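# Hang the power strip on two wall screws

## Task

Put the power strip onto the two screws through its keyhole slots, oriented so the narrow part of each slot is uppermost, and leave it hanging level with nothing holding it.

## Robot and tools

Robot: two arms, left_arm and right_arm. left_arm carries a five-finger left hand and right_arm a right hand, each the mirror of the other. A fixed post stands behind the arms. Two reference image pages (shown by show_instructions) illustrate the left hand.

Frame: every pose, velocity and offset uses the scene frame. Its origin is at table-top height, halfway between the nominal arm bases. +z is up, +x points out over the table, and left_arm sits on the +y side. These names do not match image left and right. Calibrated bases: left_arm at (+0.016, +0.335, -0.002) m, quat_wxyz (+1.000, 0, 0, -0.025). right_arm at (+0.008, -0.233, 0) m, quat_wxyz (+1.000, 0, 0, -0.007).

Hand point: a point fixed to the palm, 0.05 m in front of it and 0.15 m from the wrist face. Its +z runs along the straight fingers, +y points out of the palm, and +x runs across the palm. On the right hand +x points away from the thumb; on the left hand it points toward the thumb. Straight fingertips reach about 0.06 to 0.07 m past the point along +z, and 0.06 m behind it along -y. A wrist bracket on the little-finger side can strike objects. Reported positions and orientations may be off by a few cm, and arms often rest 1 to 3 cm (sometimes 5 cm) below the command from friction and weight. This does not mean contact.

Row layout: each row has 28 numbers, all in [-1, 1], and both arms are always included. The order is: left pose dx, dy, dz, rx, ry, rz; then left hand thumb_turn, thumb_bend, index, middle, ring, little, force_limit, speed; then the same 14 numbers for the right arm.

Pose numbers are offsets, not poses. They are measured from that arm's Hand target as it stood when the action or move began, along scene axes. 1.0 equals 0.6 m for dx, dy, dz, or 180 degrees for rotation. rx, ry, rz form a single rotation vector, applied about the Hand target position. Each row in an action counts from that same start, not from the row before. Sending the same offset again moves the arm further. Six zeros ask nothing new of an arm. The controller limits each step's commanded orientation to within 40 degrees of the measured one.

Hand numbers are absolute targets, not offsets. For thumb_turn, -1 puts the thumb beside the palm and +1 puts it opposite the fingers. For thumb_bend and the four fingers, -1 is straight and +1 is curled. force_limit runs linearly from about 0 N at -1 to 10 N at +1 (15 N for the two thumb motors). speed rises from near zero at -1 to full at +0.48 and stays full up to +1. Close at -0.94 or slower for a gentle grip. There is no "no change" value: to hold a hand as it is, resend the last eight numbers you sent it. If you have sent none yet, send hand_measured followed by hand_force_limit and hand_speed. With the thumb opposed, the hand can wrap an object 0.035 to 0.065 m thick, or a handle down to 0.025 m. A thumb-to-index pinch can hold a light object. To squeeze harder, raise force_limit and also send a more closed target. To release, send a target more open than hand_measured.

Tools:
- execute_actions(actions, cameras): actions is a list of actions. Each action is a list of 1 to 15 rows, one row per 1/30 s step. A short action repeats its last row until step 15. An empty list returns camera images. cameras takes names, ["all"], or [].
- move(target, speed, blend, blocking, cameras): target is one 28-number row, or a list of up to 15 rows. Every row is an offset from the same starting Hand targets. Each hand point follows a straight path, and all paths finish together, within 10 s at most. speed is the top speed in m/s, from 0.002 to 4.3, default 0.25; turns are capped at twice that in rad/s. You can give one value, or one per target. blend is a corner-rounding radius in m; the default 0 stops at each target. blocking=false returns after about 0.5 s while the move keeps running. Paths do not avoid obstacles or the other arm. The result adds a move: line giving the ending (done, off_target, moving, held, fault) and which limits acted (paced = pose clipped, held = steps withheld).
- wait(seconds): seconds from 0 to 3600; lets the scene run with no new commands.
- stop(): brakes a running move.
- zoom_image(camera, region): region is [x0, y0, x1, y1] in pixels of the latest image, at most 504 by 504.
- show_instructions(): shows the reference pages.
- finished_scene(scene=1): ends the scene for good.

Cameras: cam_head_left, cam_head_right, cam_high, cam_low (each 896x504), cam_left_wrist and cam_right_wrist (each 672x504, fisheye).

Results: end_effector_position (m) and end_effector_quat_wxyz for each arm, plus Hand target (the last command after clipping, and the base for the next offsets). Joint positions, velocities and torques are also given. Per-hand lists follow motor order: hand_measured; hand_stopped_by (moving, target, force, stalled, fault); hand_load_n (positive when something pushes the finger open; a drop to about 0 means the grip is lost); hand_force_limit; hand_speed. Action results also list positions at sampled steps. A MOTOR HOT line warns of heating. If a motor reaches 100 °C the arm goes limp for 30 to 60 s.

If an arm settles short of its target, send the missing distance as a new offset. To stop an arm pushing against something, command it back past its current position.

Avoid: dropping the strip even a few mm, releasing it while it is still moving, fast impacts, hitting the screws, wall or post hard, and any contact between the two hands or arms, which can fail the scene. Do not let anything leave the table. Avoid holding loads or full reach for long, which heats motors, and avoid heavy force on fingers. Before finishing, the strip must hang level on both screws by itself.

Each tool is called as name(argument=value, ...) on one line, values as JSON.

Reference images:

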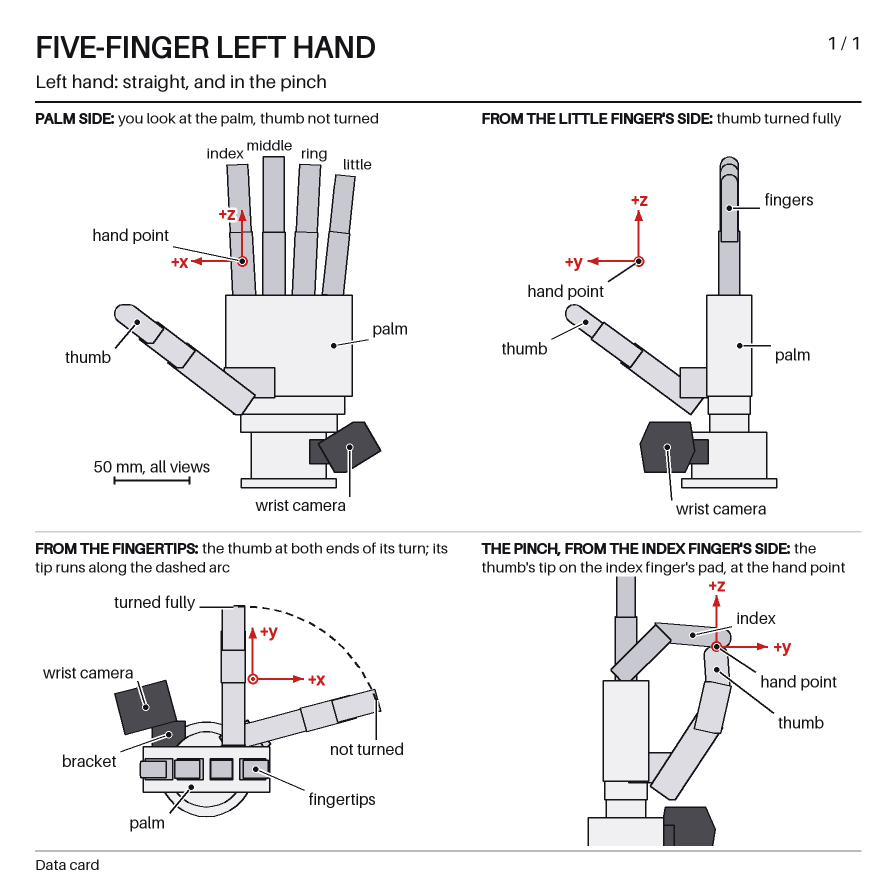

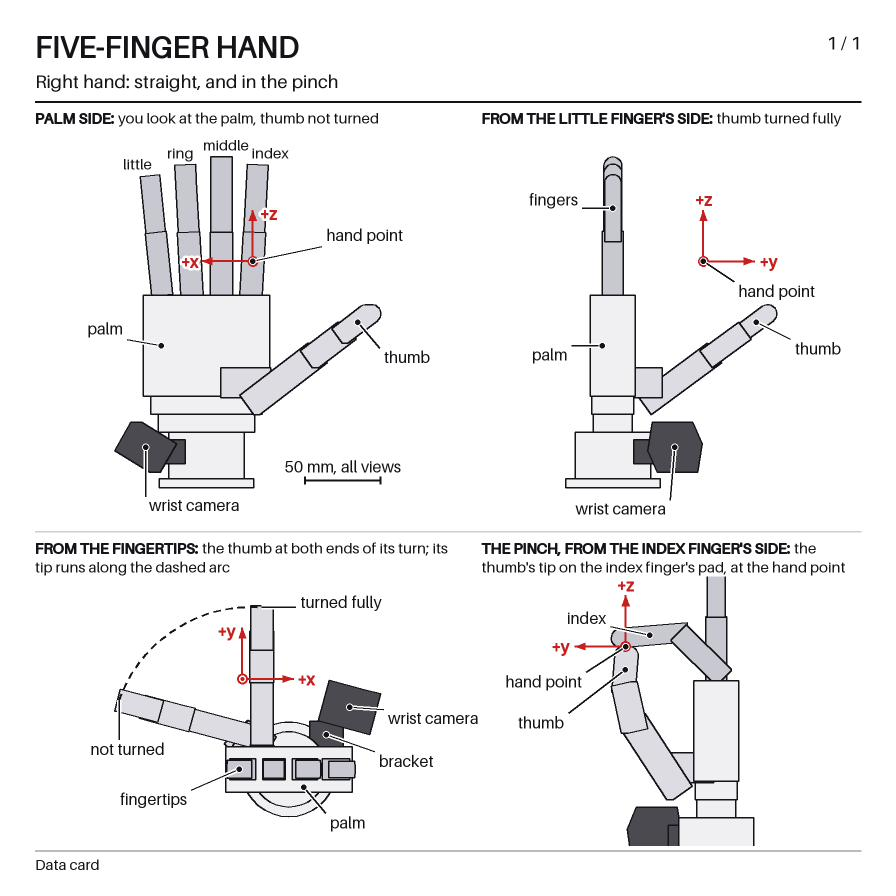

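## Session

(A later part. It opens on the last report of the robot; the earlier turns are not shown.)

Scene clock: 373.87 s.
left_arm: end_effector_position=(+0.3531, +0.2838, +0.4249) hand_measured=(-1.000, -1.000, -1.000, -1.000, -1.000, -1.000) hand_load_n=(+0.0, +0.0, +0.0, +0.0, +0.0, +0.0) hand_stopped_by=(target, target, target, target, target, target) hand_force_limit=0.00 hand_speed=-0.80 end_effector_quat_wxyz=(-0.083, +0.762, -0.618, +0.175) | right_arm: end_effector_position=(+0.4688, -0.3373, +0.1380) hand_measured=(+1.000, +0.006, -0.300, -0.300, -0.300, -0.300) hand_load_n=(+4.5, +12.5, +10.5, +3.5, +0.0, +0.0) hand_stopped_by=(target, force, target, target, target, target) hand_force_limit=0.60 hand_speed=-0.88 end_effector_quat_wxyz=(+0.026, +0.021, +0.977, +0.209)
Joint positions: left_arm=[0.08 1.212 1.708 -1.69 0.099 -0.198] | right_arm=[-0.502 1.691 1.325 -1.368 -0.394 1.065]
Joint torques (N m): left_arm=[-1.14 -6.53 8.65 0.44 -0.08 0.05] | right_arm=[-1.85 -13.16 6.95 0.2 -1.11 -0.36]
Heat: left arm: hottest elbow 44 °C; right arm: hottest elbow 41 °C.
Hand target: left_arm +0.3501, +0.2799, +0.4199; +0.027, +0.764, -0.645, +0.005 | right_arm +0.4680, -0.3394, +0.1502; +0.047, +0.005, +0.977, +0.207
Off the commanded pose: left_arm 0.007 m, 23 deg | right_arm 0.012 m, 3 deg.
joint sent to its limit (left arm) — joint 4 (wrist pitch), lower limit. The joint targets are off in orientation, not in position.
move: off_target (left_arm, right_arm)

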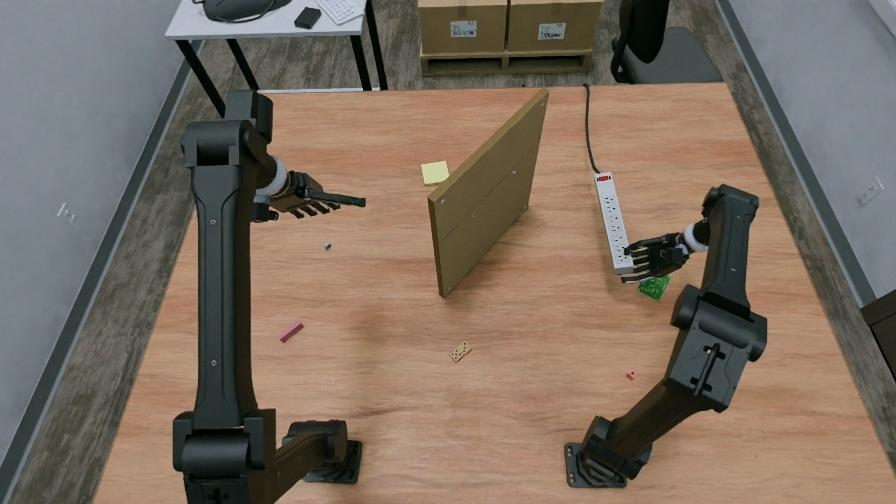

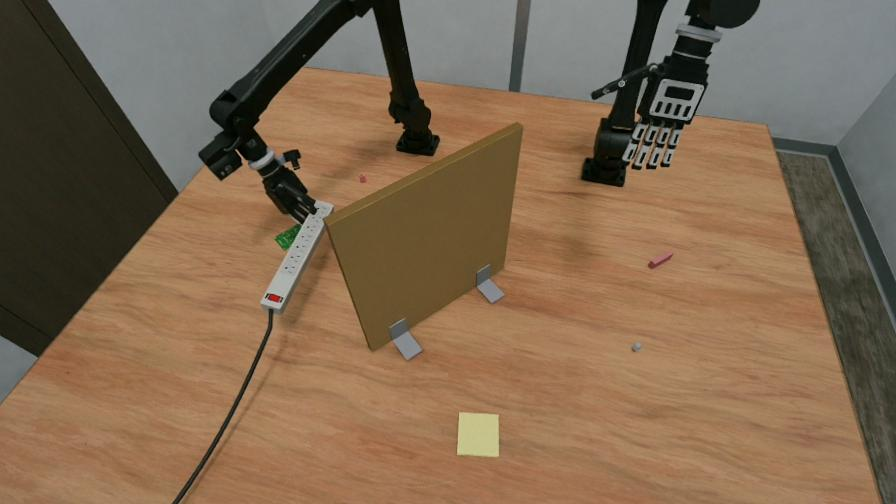

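move(target=[[0.0165,-0.433,0,-0.14,-0.18,-0.293,-1,-1,-1,-1,-1,-1,0,-0.8, 0,0,0,0,0,0,1,0.52,-0.3,-0.3,-0.3,-0.3,0.6,-0.88],[0.25,-0.833,-0.10,-0.2346,-0.2996,-0.4884,1,-1,-0.4,-0.4,-0.4,-0.4,0,-0.5, 0,0,0,0,0,0,1,0.52,-0.3,-0.3,-0.3,-0.3,0.6,-0.88]], speed=0.22, blend=0.05, cameras=["cam_head_left","cam_high","cam_left_wrist"])

Scene clock: 381.03 s.
left_arm: end_effector_position=(+0.5940, -0.0078, +0.4064) hand_measured=(-0.974, -1.000, -0.396, -0.400, -0.400, -0.400) hand_load_n=(+9.5, +1.0, -21.5, +0.0, +0.0, +0.0) hand_stopped_by=(force, target, target, target, target, target) hand_force_limit=0.00 hand_speed=-0.50 end_effector_quat_wxyz=(+0.144, -0.116, +0.868, -0.460) | right_arm: end_effector_position=(+0.4688, -0.3373, +0.1380) hand_measured=(+1.000, +0.006, -0.300, -0.300, -0.300, -0.300) hand_load_n=(+4.0, +12.5, +10.5, +3.5, +0.0, +0.0) hand_stopped_by=(target, force, target, target, target, target) hand_force_limit=0.60 hand_speed=-0.88 end_effector_quat_wxyz=(+0.026, +0.021, +0.977, +0.209)
Joint positions: left_arm=[-0.33 1.784 2.128 -1.058 0.617 0.637] | right_arm=[-0.502 1.691 1.325 -1.368 -0.394 1.065]
Joint torques (N m): left_arm=[-19.49 -9.99 11.36 1.21 4.45 -0.46] | right_arm=[-1.9 -13.22 6.95 0.17 -1.11 -0.35]
Heat: left arm: hottest elbow 45 °C; right arm: hottest elbow 41 °C.
Hand target: left_arm +0.5004, -0.2197, +0.3600; +0.001, +0.001, +0.871, -0.492 | right_arm +0.4680, -0.3394, +0.1502; +0.047, +0.005, +0.977, +0.207
Off the commanded pose: left_arm 0.237 m, 22 deg | right_arm 0.012 m, 3 deg.
move: off_target (left_arm); target 2's new numbers were sent with left_arm's hand 0.239 m and 22 deg from that target

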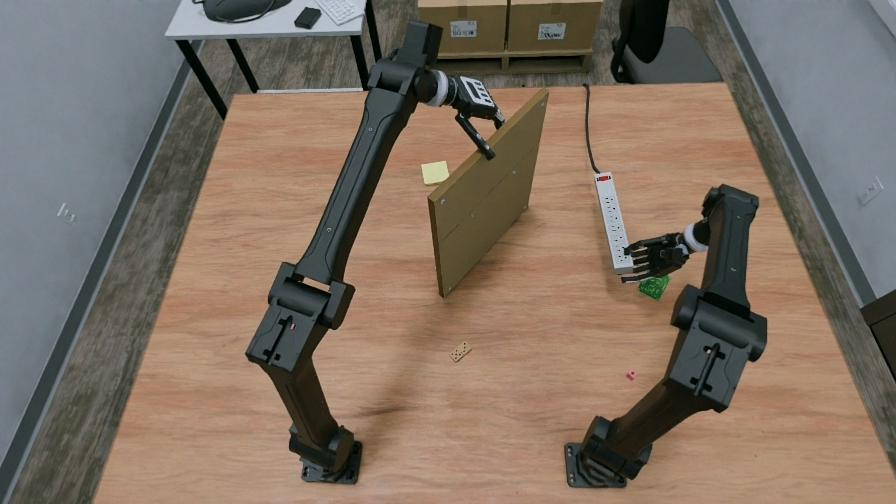

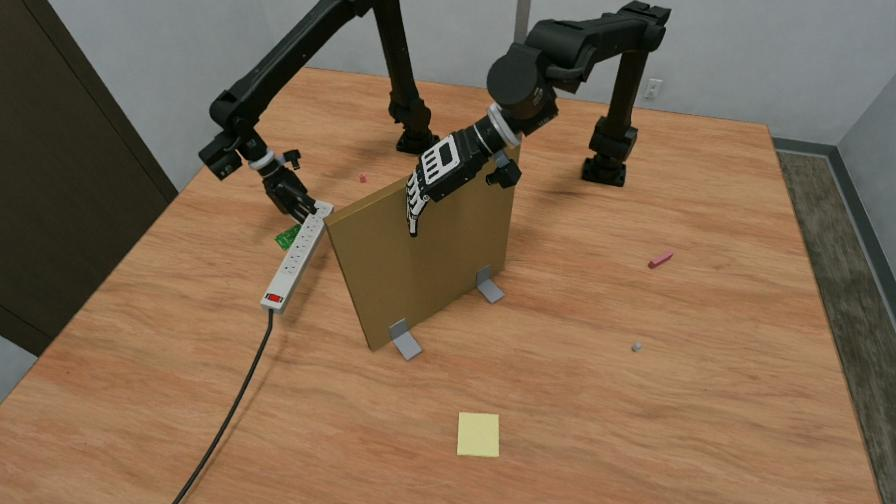

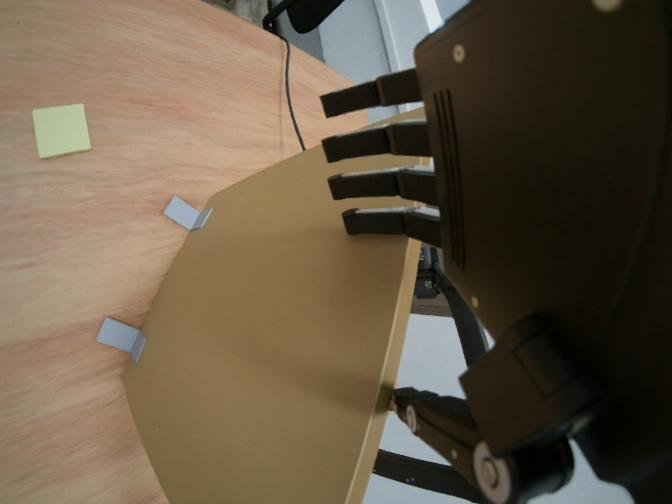

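move(target=[[0.163,0.38,0.1,0.0168,-0.0437,0.11,-1,-1,-0.4,-0.4,-0.4,-0.4,0,-0.5, 0,0,0,0,0,0,1,0.52,-0.3,-0.3,-0.3,-0.3,0.6,-0.88]], speed=0.3, cameras=["cam_head_left","cam_high","cam_left_wrist","cam_low"])

Scene clock: 383.93 s.
left_arm: end_effector_position=(+0.5950, +0.0067, +0.4081) hand_measured=(-1.000, -1.000, -0.398, -0.400, -0.400, -0.400) hand_load_n=(+0.0, +0.0, -1.0, +0.0, +0.0, +0.0) hand_stopped_by=(target, target, target, target, target, target) hand_force_limit=0.00 hand_speed=-0.50 end_effector_quat_wxyz=(+0.138, -0.125, +0.870, -0.457) | right_arm: end_effector_position=(+0.4688, -0.3373, +0.1380) hand_measured=(+1.000, +0.006, -0.300, -0.300, -0.300, -0.300) hand_load_n=(+4.5, +12.5, +10.5, +3.5, +0.0, +0.0) hand_stopped_by=(target, force, target, target, target, target) hand_force_limit=0.60 hand_speed=-0.88 end_effector_quat_wxyz=(+0.026, +0.021, +0.977, +0.209)
Joint positions: left_arm=[-0.306 1.785 2.142 -1.094 0.63 0.642] | right_arm=[-0.502 1.691 1.325 -1.368 -0.394 1.065]
Joint torques (N m): left_arm=[-0.26 -15.21 14.15 0.59 0.56 0.09] | right_arm=[-1.85 -13.22 6.94 0.13 -1.1 -0.36]
Heat: left arm: hottest elbow 45 °C; right arm: hottest elbow 41 °C.
Hand target: left_arm +0.5981, +0.0081, +0.4198; +0.144, -0.115, +0.868, -0.460 | right_arm +0.4680, -0.3394, +0.1502; +0.047, +0.005, +0.977, +0.207
Off the commanded pose: left_arm 0.012 m, 1 deg | right_arm 0.012 m, 3 deg.
move: off_target (left_arm)
Images, in order (width x height): cam_head_left 896x504, cam_high 896x504, cam_low 896x504, cam_left_wrist 672x504.

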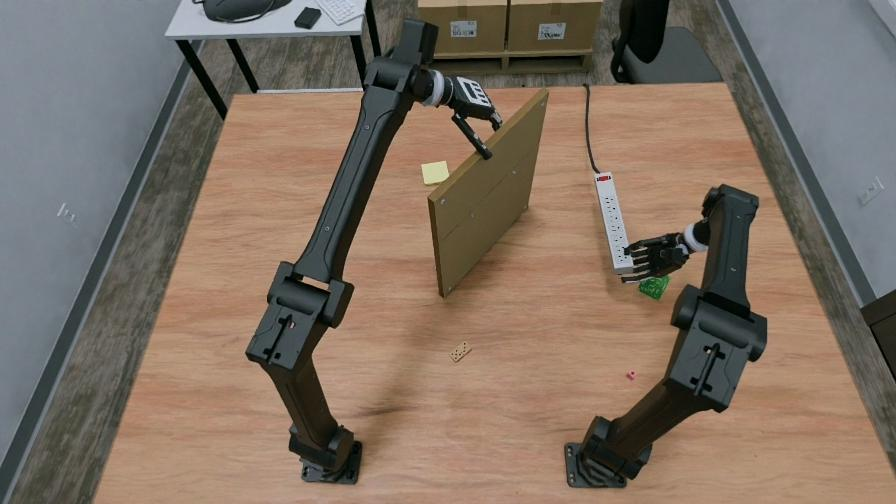

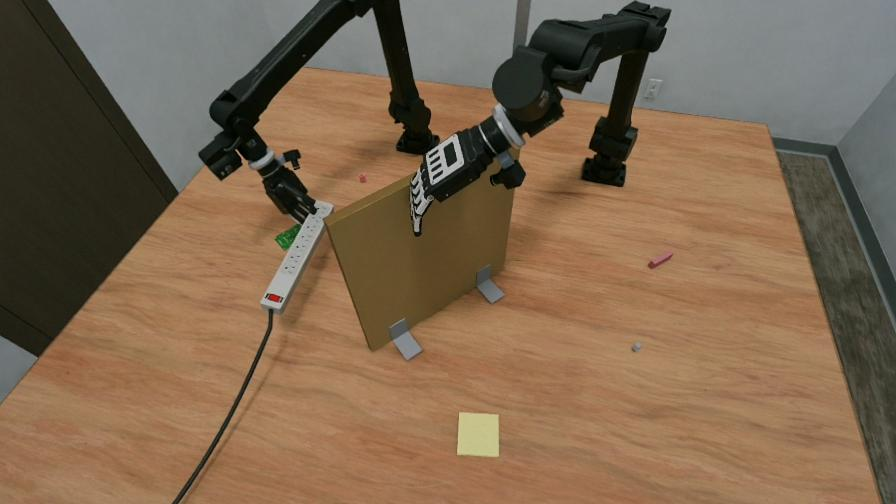

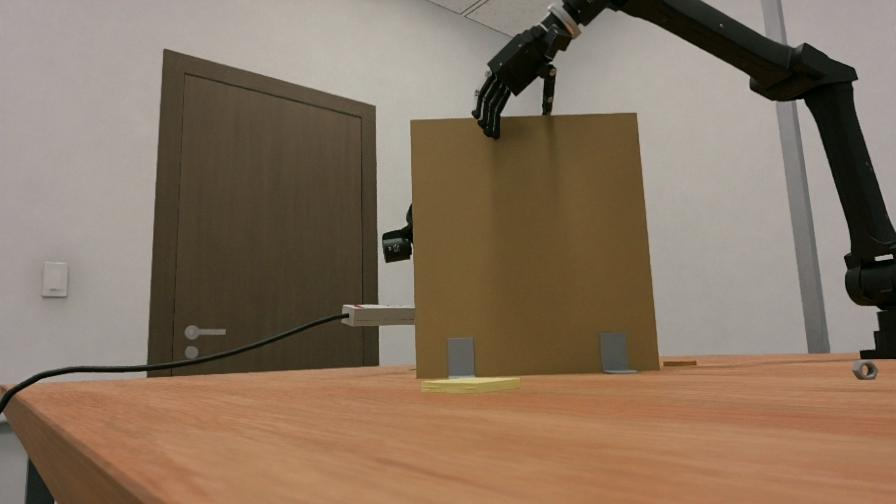

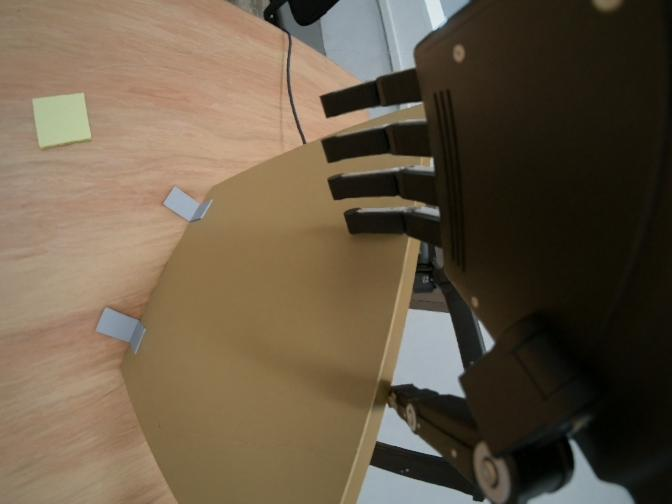

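move(target=[[0.03,0.04,0.15,0,0,0,-1,-1,-0.4,-0.4,-0.4,-0.4,0,-0.5, 0,0,0,0,0,0,1,0.52,-0.3,-0.3,-0.3,-0.3,0.6,-0.88],[0.03,0.02,0.28,0,0,0,-1,-1,-0.4,-0.4,-0.4,-0.4,0,-0.5, 0,0,0,0,0,0,1,0.52,-0.3,-0.3,-0.3,-0.3,0.6,-0.88]], speed=0.15, blend=0.02, cameras=["cam_head_left","cam_low"])

Scene clock: 387.23 s.
left_arm: end_effector_position=(+0.6156, +0.0175, +0.5694) hand_measured=(-1.000, -1.000, -0.398, -0.400, -0.400, -0.400) hand_load_n=(+0.0, +0.0, +0.0, +0.0, +0.0, -0.5) hand_stopped_by=(target, target, target, target, target, target) hand_force_limit=0.00 hand_speed=-0.50 end_effector_quat_wxyz=(+0.209, -0.134, +0.811, -0.529) | right_arm: end_effector_position=(+0.4688, -0.3373, +0.1380) hand_measured=(+1.000, +0.006, -0.300, -0.300, -0.300, -0.300) hand_load_n=(+4.5, +12.5, +10.5, +3.5, +0.0, +0.0) hand_stopped_by=(target, force, target, target, target, target) hand_force_limit=0.60 hand_speed=-0.88 end_effector_quat_wxyz=(+0.026, +0.021, +0.977, +0.209)
Joint positions: left_arm=[-0.262 2.023 2.894 -1.334 0.663 0.51] | right_arm=[-0.502 1.691 1.325 -1.368 -0.394 1.065]
Joint torques (N m): left_arm=[-0.15 -17.03 11.18 2.15 0.23 -0.17] | right_arm=[-1.9 -13.16 6.94 0.17 -1.13 -0.35]
Heat: left arm: hottest elbow 45 °C; right arm: hottest elbow 41 °C.
Hand target: left_arm +0.6161, +0.0202, +0.5879; +0.145, -0.115, +0.868, -0.460 | right_arm +0.4680, -0.3394, +0.1502; +0.047, +0.005, +0.977, +0.207
Off the commanded pose: left_arm 0.019 m, 13 deg | right_arm 0.012 m, 3 deg.
elbow stopped short (left arm): the move would have taken joint 3 (elbow) straighter than the controller allows.
move: off_target (left_arm)

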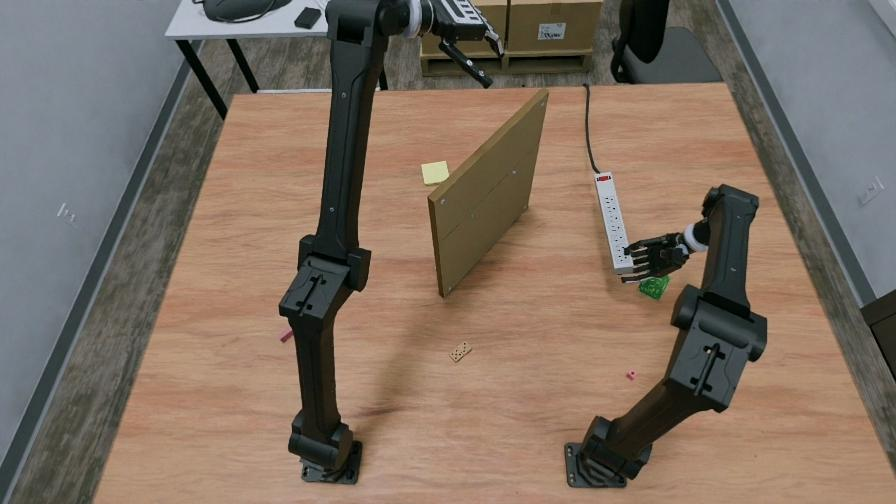

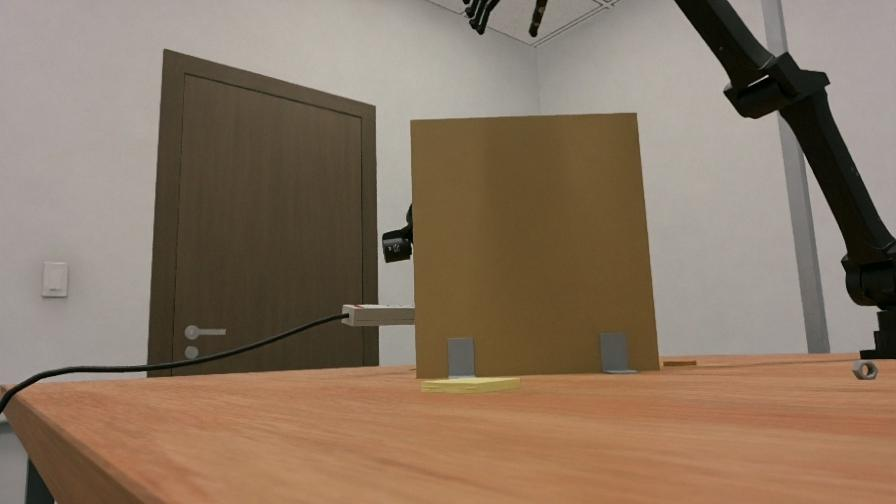

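move(target=[[-0.193,-0.25,-0.10,-0.0168,0.0437,-0.11,-1,-1,-0.4,-0.4,-0.4,-0.4,0,-0.5, 0,0,0,0,0,0,1,0.52,-0.3,-0.3,-0.3,-0.3,0.6,-0.88],[-0.193,-0.40,-0.13,-0.0168,0.0437,-0.11,-1,-1,-0.4,-0.4,-0.4,-0.4,0,-0.5, 0,0,0,0,0,0,1,0.52,-0.3,-0.3,-0.3,-0.3,0.6,-0.88]], speed=0.15, blend=0.03, cameras=["cam_head_left","cam_low","cam_high"])

Scene clock: 391.50 s.
left_arm: end_effector_position=(+0.4975, -0.2141, +0.5019) hand_measured=(-1.000, -1.000, -0.398, -0.400, -0.400, -0.400) hand_load_n=(-0.5, +0.0, +0.0, +0.0, +0.0, +0.0) hand_stopped_by=(target, target, target, target, target, target) hand_force_limit=0.00 hand_speed=-0.50 end_effector_quat_wxyz=(+0.042, -0.027, +0.829, -0.557) | right_arm: end_effector_position=(+0.4688, -0.3373, +0.1380) hand_measured=(+1.000, +0.006, -0.300, -0.300, -0.300, -0.300) hand_load_n=(+4.5, +12.5, +10.5, +3.5, +0.0, +0.0) hand_stopped_by=(target, force, target, target, target, target) hand_force_limit=0.60 hand_speed=-0.88 end_effector_quat_wxyz=(+0.026, +0.021, +0.977, +0.209)
Joint positions: left_arm=[-0.619 2.146 2.894 -1.273 0.722 0.409] | right_arm=[-0.502 1.691 1.325 -1.368 -0.394 1.065]
Joint torques (N m): left_arm=[-0.44 -17.49 11.88 2.04 0.15 -0.16] | right_arm=[-2.08 -13.33 6.98 0.16 -1.11 -0.36]
Heat: left arm: hottest elbow 45 °C; right arm: hottest elbow 41 °C.
Hand target: left_arm +0.5002, -0.2198, +0.5099; +0.001, +0.001, +0.871, -0.492 | right_arm +0.4680, -0.3394, +0.1502; +0.047, +0.005, +0.977, +0.207
Off the commanded pose: left_arm 0.010 m, 10 deg | right_arm 0.012 m, 3 deg.
elbow stopped short (left arm): the move would have taken joint 3 (elbow) straighter than the controller allows.
move: off_target (left_arm)
Images, in order (width x height): cam_head_left 896x504, cam_high 896x504, cam_low 896x504.

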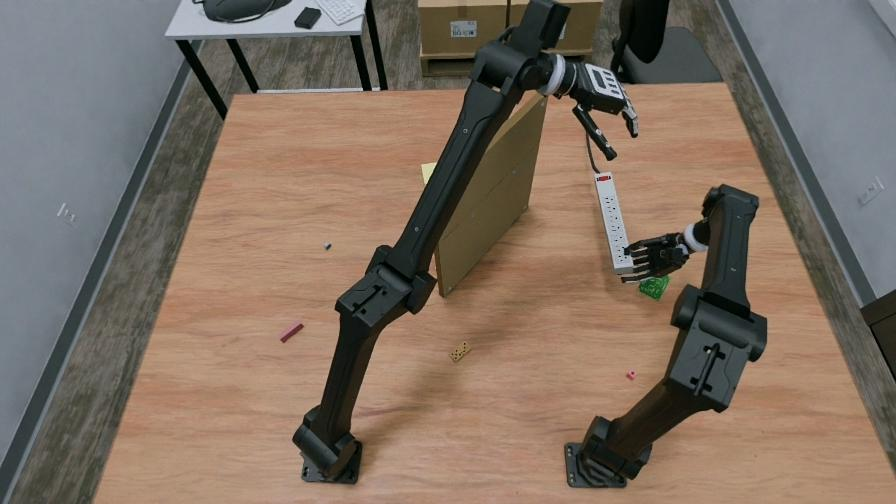

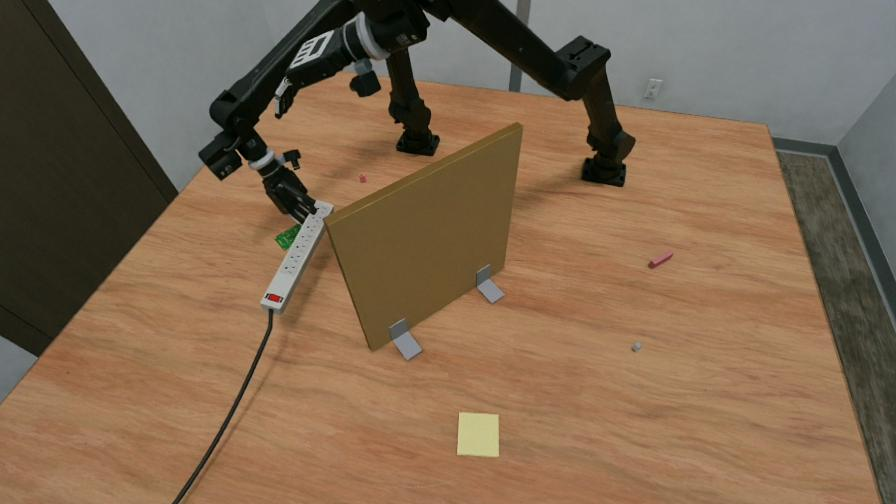

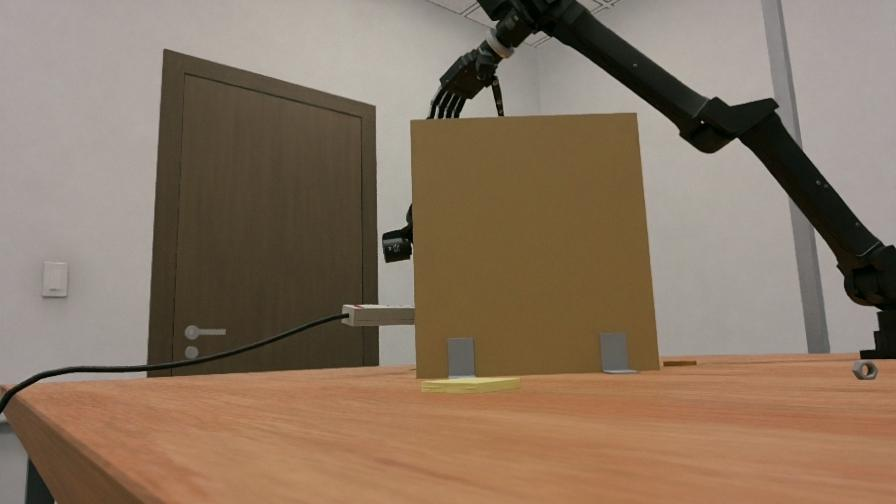

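move(target=[[0.036,-0.1,-0.383,0,0,0,1,-1,-0.4,-0.4,-0.4,-0.4,0.6,-0.5, 0,0,0,0,0,0,1,0.52,-0.3,-0.3,-0.3,-0.3,0.6,-0.88]], speed=0.15, cameras=["cam_head_left","cam_head_right","cam_high","cam_left_wrist","cam_right_wrist"])

Scene clock: 394.70 s.
left_arm: end_effector_position=(+0.5255, -0.2702, +0.2874) hand_measured=(+1.000, -1.000, -0.398, -0.400, -0.400, -0.400) hand_load_n=(+0.0, +0.0, +0.0, +0.0, +0.0, +0.0) hand_stopped_by=(target, target, target, target, target, target) hand_force_limit=0.60 hand_speed=-0.50 end_effector_quat_wxyz=(+0.001, -0.008, +0.870, -0.492) | right_arm: end_effector_position=(+0.4688, -0.3373, +0.1380) hand_measured=(+1.000, +0.006, -0.300, -0.300, -0.300, -0.300) hand_load_n=(+4.0, +12.5, +10.5, +3.5, +0.0, +0.5) hand_stopped_by=(target, force, target, target, target, target) hand_force_limit=0.60 hand_speed=-0.88 end_effector_quat_wxyz=(+0.026, +0.021, +0.977, +0.209)
Joint positions: left_arm=[-0.665 2.156 2.371 -0.951 0.696 0.517] | right_arm=[-0.502 1.691 1.325 -1.368 -0.394 1.065]
Joint torques (N m): left_arm=[-1.14 -19.37 11.04 1.68 0.19 0.03] | right_arm=[-1.9 -13.16 6.97 0.17 -1.1 -0.36]
Heat: left arm: hottest elbow 45 °C; right arm: hottest elbow 41 °C.
Hand target: left_arm +0.5220, -0.2797, +0.2798; +0.001, +0.001, +0.871, -0.492 | right_arm +0.4680, -0.3394, +0.1502; +0.047, +0.005, +0.977, +0.207
Off the commanded pose: left_arm 0.013 m, 1 deg | right_arm 0.012 m, 3 deg.
move: off_target (left_arm)

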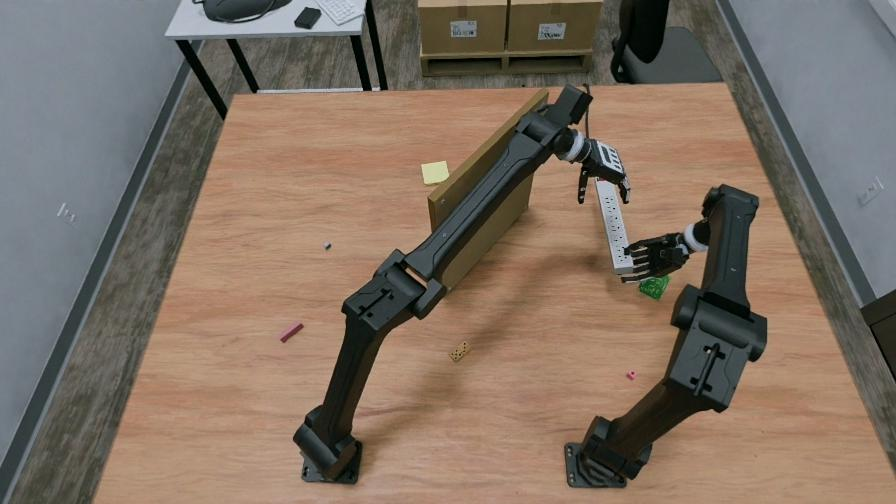

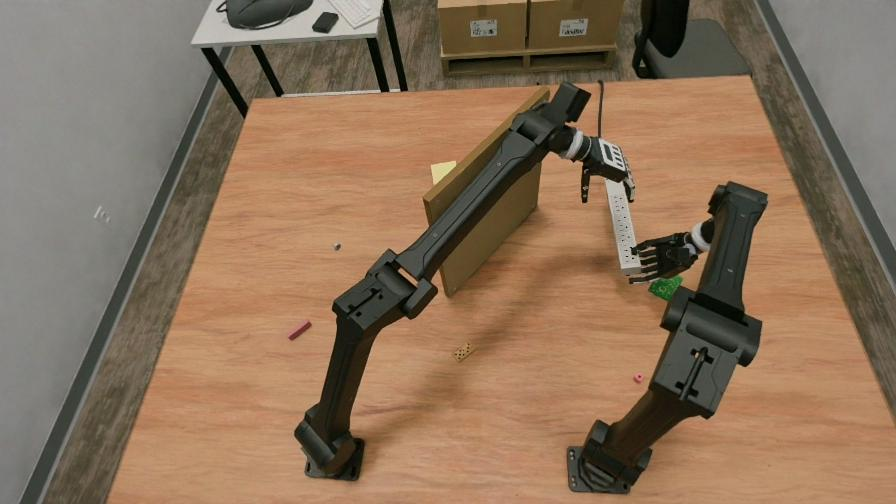

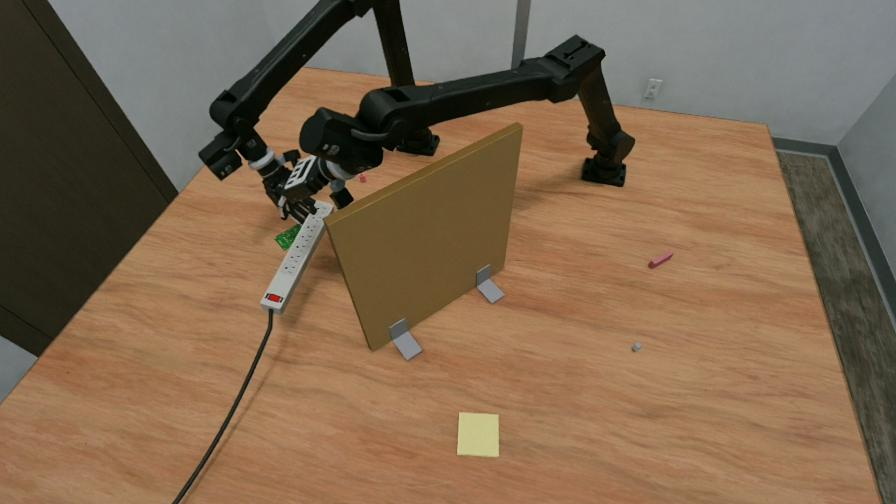

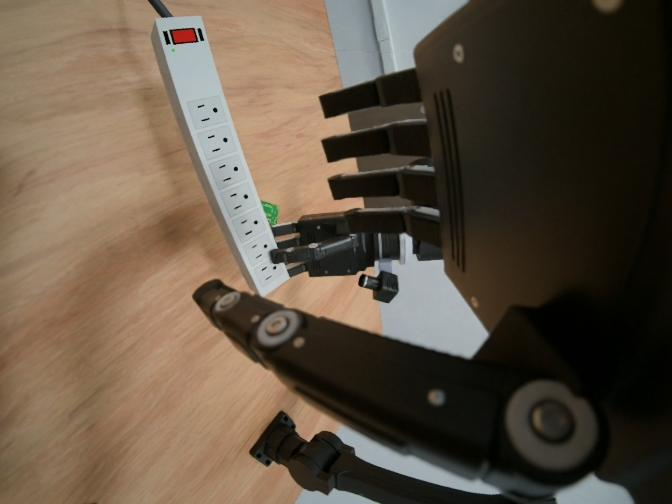

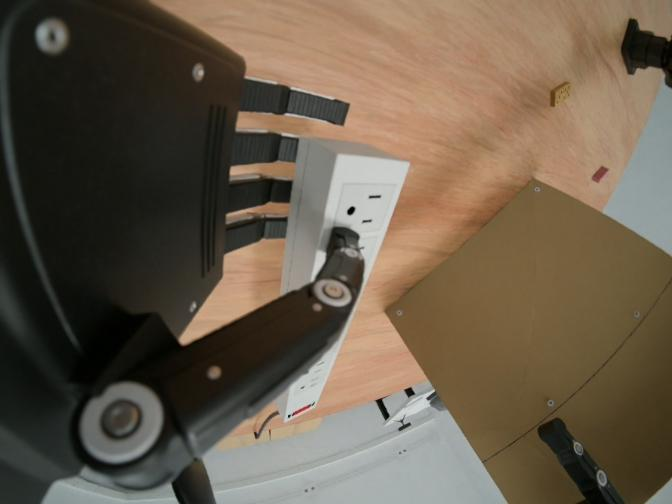

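move(target=[[0,-0.059,-0.133,0,0,0,1,-1,-0.4,-0.4,-0.4,-0.4,0.6,-0.5, 0,0,0,0,0,0,1,0.52,-0.3,-0.3,-0.3,-0.3,0.6,-0.88]], speed=0.1, cameras=["cam_head_left","cam_head_right","cam_high","cam_low","cam_left_wrist","cam_right_wrist"])

zoom_image(camera="cam_high", region=[220, 140, 400, 320])

zoom_image(camera="cam_head_left", region=[550, 140, 700, 290])

Scene clock: 398.57 s.
left_arm: end_effector_position=(+0.5267, -0.3060, +0.2144) hand_measured=(+1.000, -1.000, -0.398, -0.400, -0.400, -0.400) hand_load_n=(+0.0, +0.0, +0.0, +0.0, +0.0, +0.0) hand_stopped_by=(target, target, target, target, target, target) hand_force_limit=0.60 hand_speed=-0.50 end_effector_quat_wxyz=(+0.007, +0.001, +0.869, -0.494) | right_arm: end_effector_position=(+0.4688, -0.3373, +0.1380) hand_measured=(+1.000, +0.006, -0.300, -0.300, -0.300, -0.300) hand_load_n=(+4.5, +12.5, +10.5, +3.5, +0.0, +0.0) hand_stopped_by=(target, force, target, target, target, target) hand_force_limit=0.60 hand_speed=-0.88 end_effector_quat_wxyz=(+0.026, +0.021, +0.977, +0.209)
Joint positions: left_arm=[-0.701 2.207 2.262 -0.765 0.669 0.504] | right_arm=[-0.502 1.691 1.325 -1.368 -0.394 1.065]
Joint torques (N m): left_arm=[-1.14 -19.96 10.84 1.92 0.17 -0.15] | right_arm=[-1.79 -13.22 6.95 0.2 -1.11 -0.36]
Heat: left arm: hottest elbow 45 °C; right arm: hottest elbow 41 °C.
Hand target: left_arm +0.5220, -0.3151, +0.2001; +0.001, +0.001, +0.871, -0.492 | right_arm +0.4680, -0.3394, +0.1502; +0.047, +0.005, +0.977, +0.207
Off the commanded pose: left_arm 0.018 m, 1 deg | right_arm 0.012 m, 3 deg.
move: off_target (left_arm)

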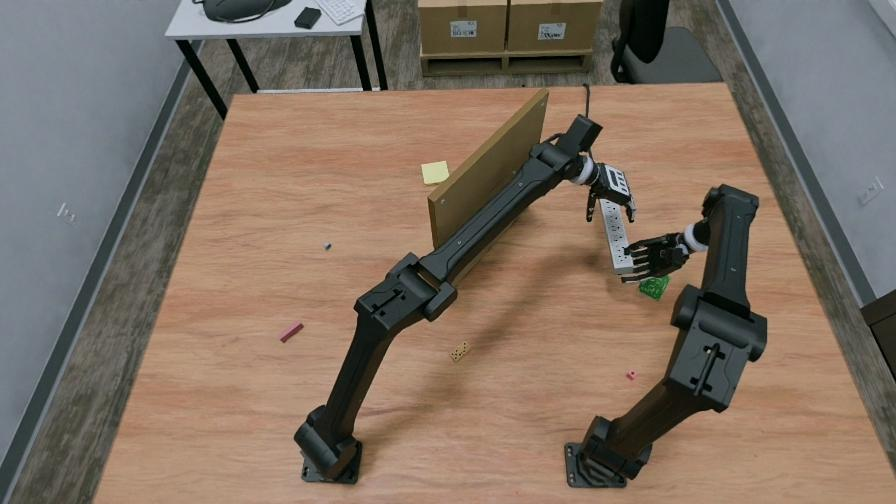

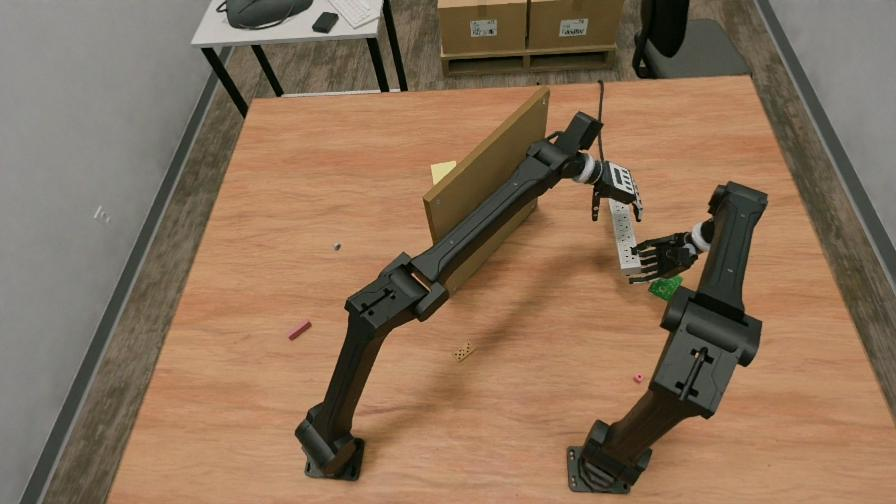

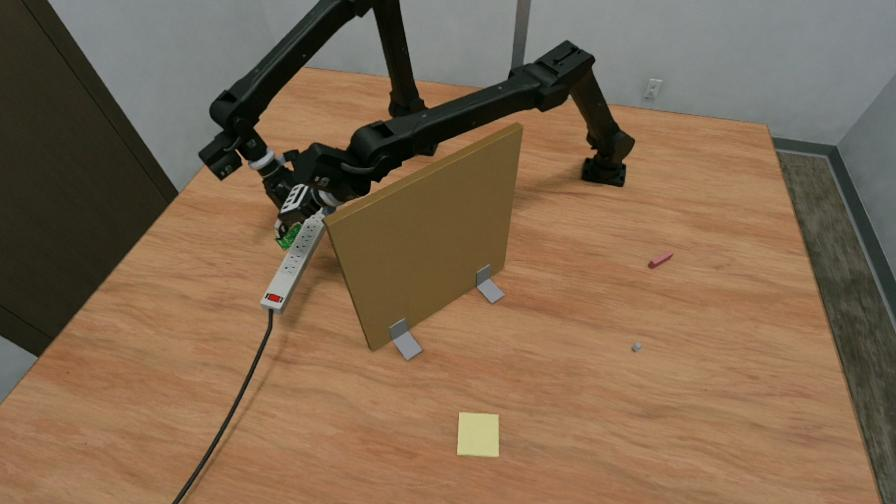

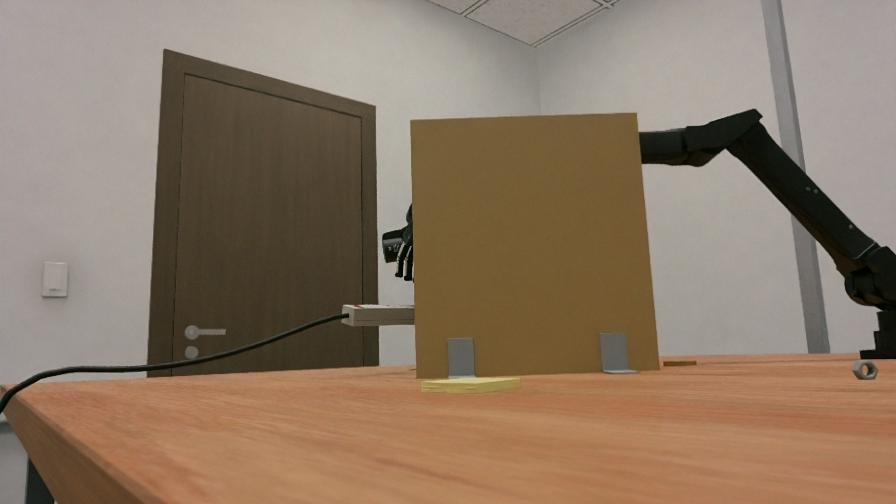

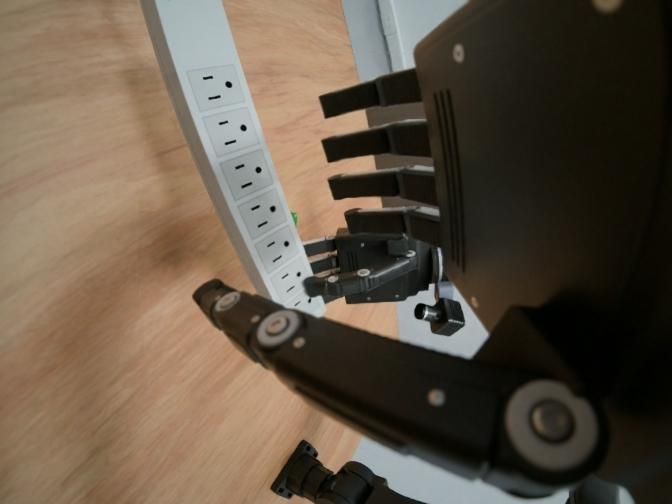

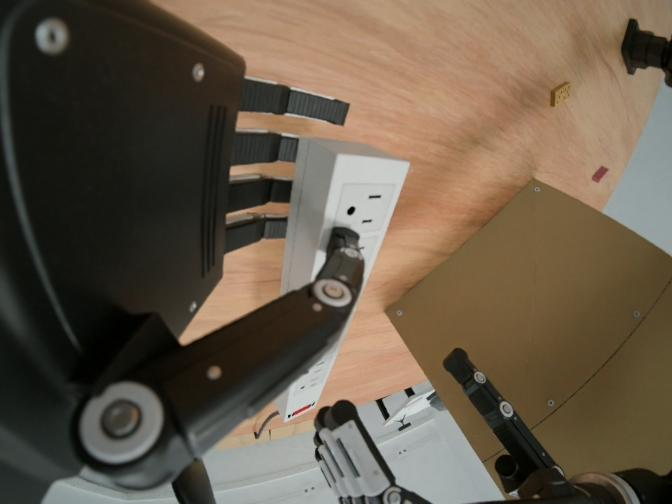

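Scaled by 2.800 from the camera's image (finer frame: 1280x720).

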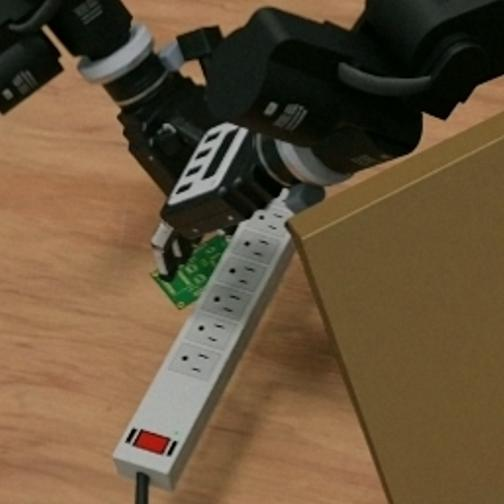

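Scaled by 3.360 from the camera's image (finer frame: 1280x720).

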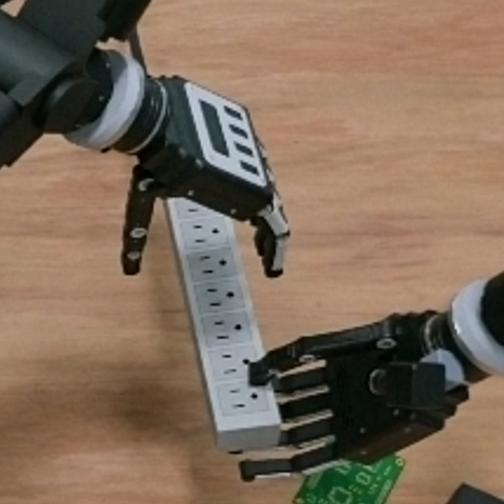

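zoom_image(camera="cam_head_right", region=[550, 140, 700, 290])

zoom_image(camera="cam_low", region=[320, 240, 440, 360])

Scaled by 3.360 from the camera's image (finer frame: 1280x720).

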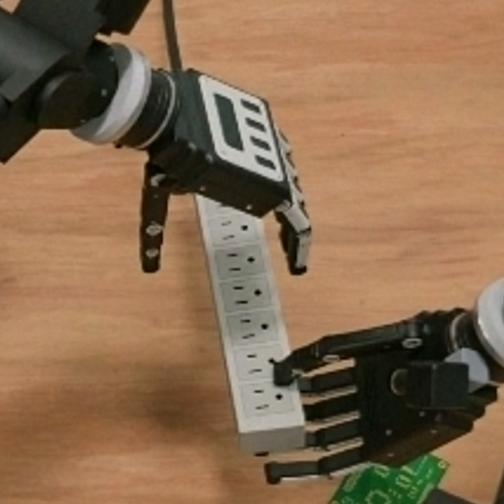

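Scaled by 4.200 from the camera's image (finer frame: 1280x720).

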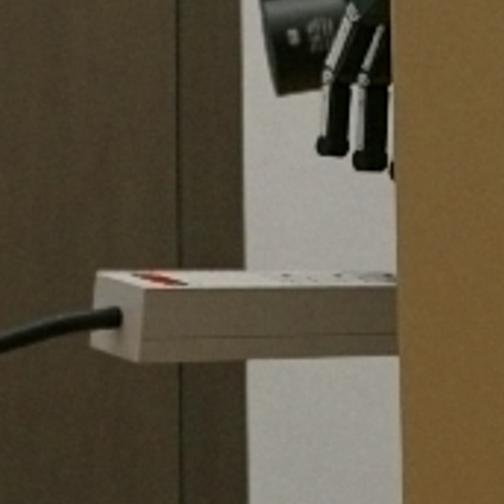

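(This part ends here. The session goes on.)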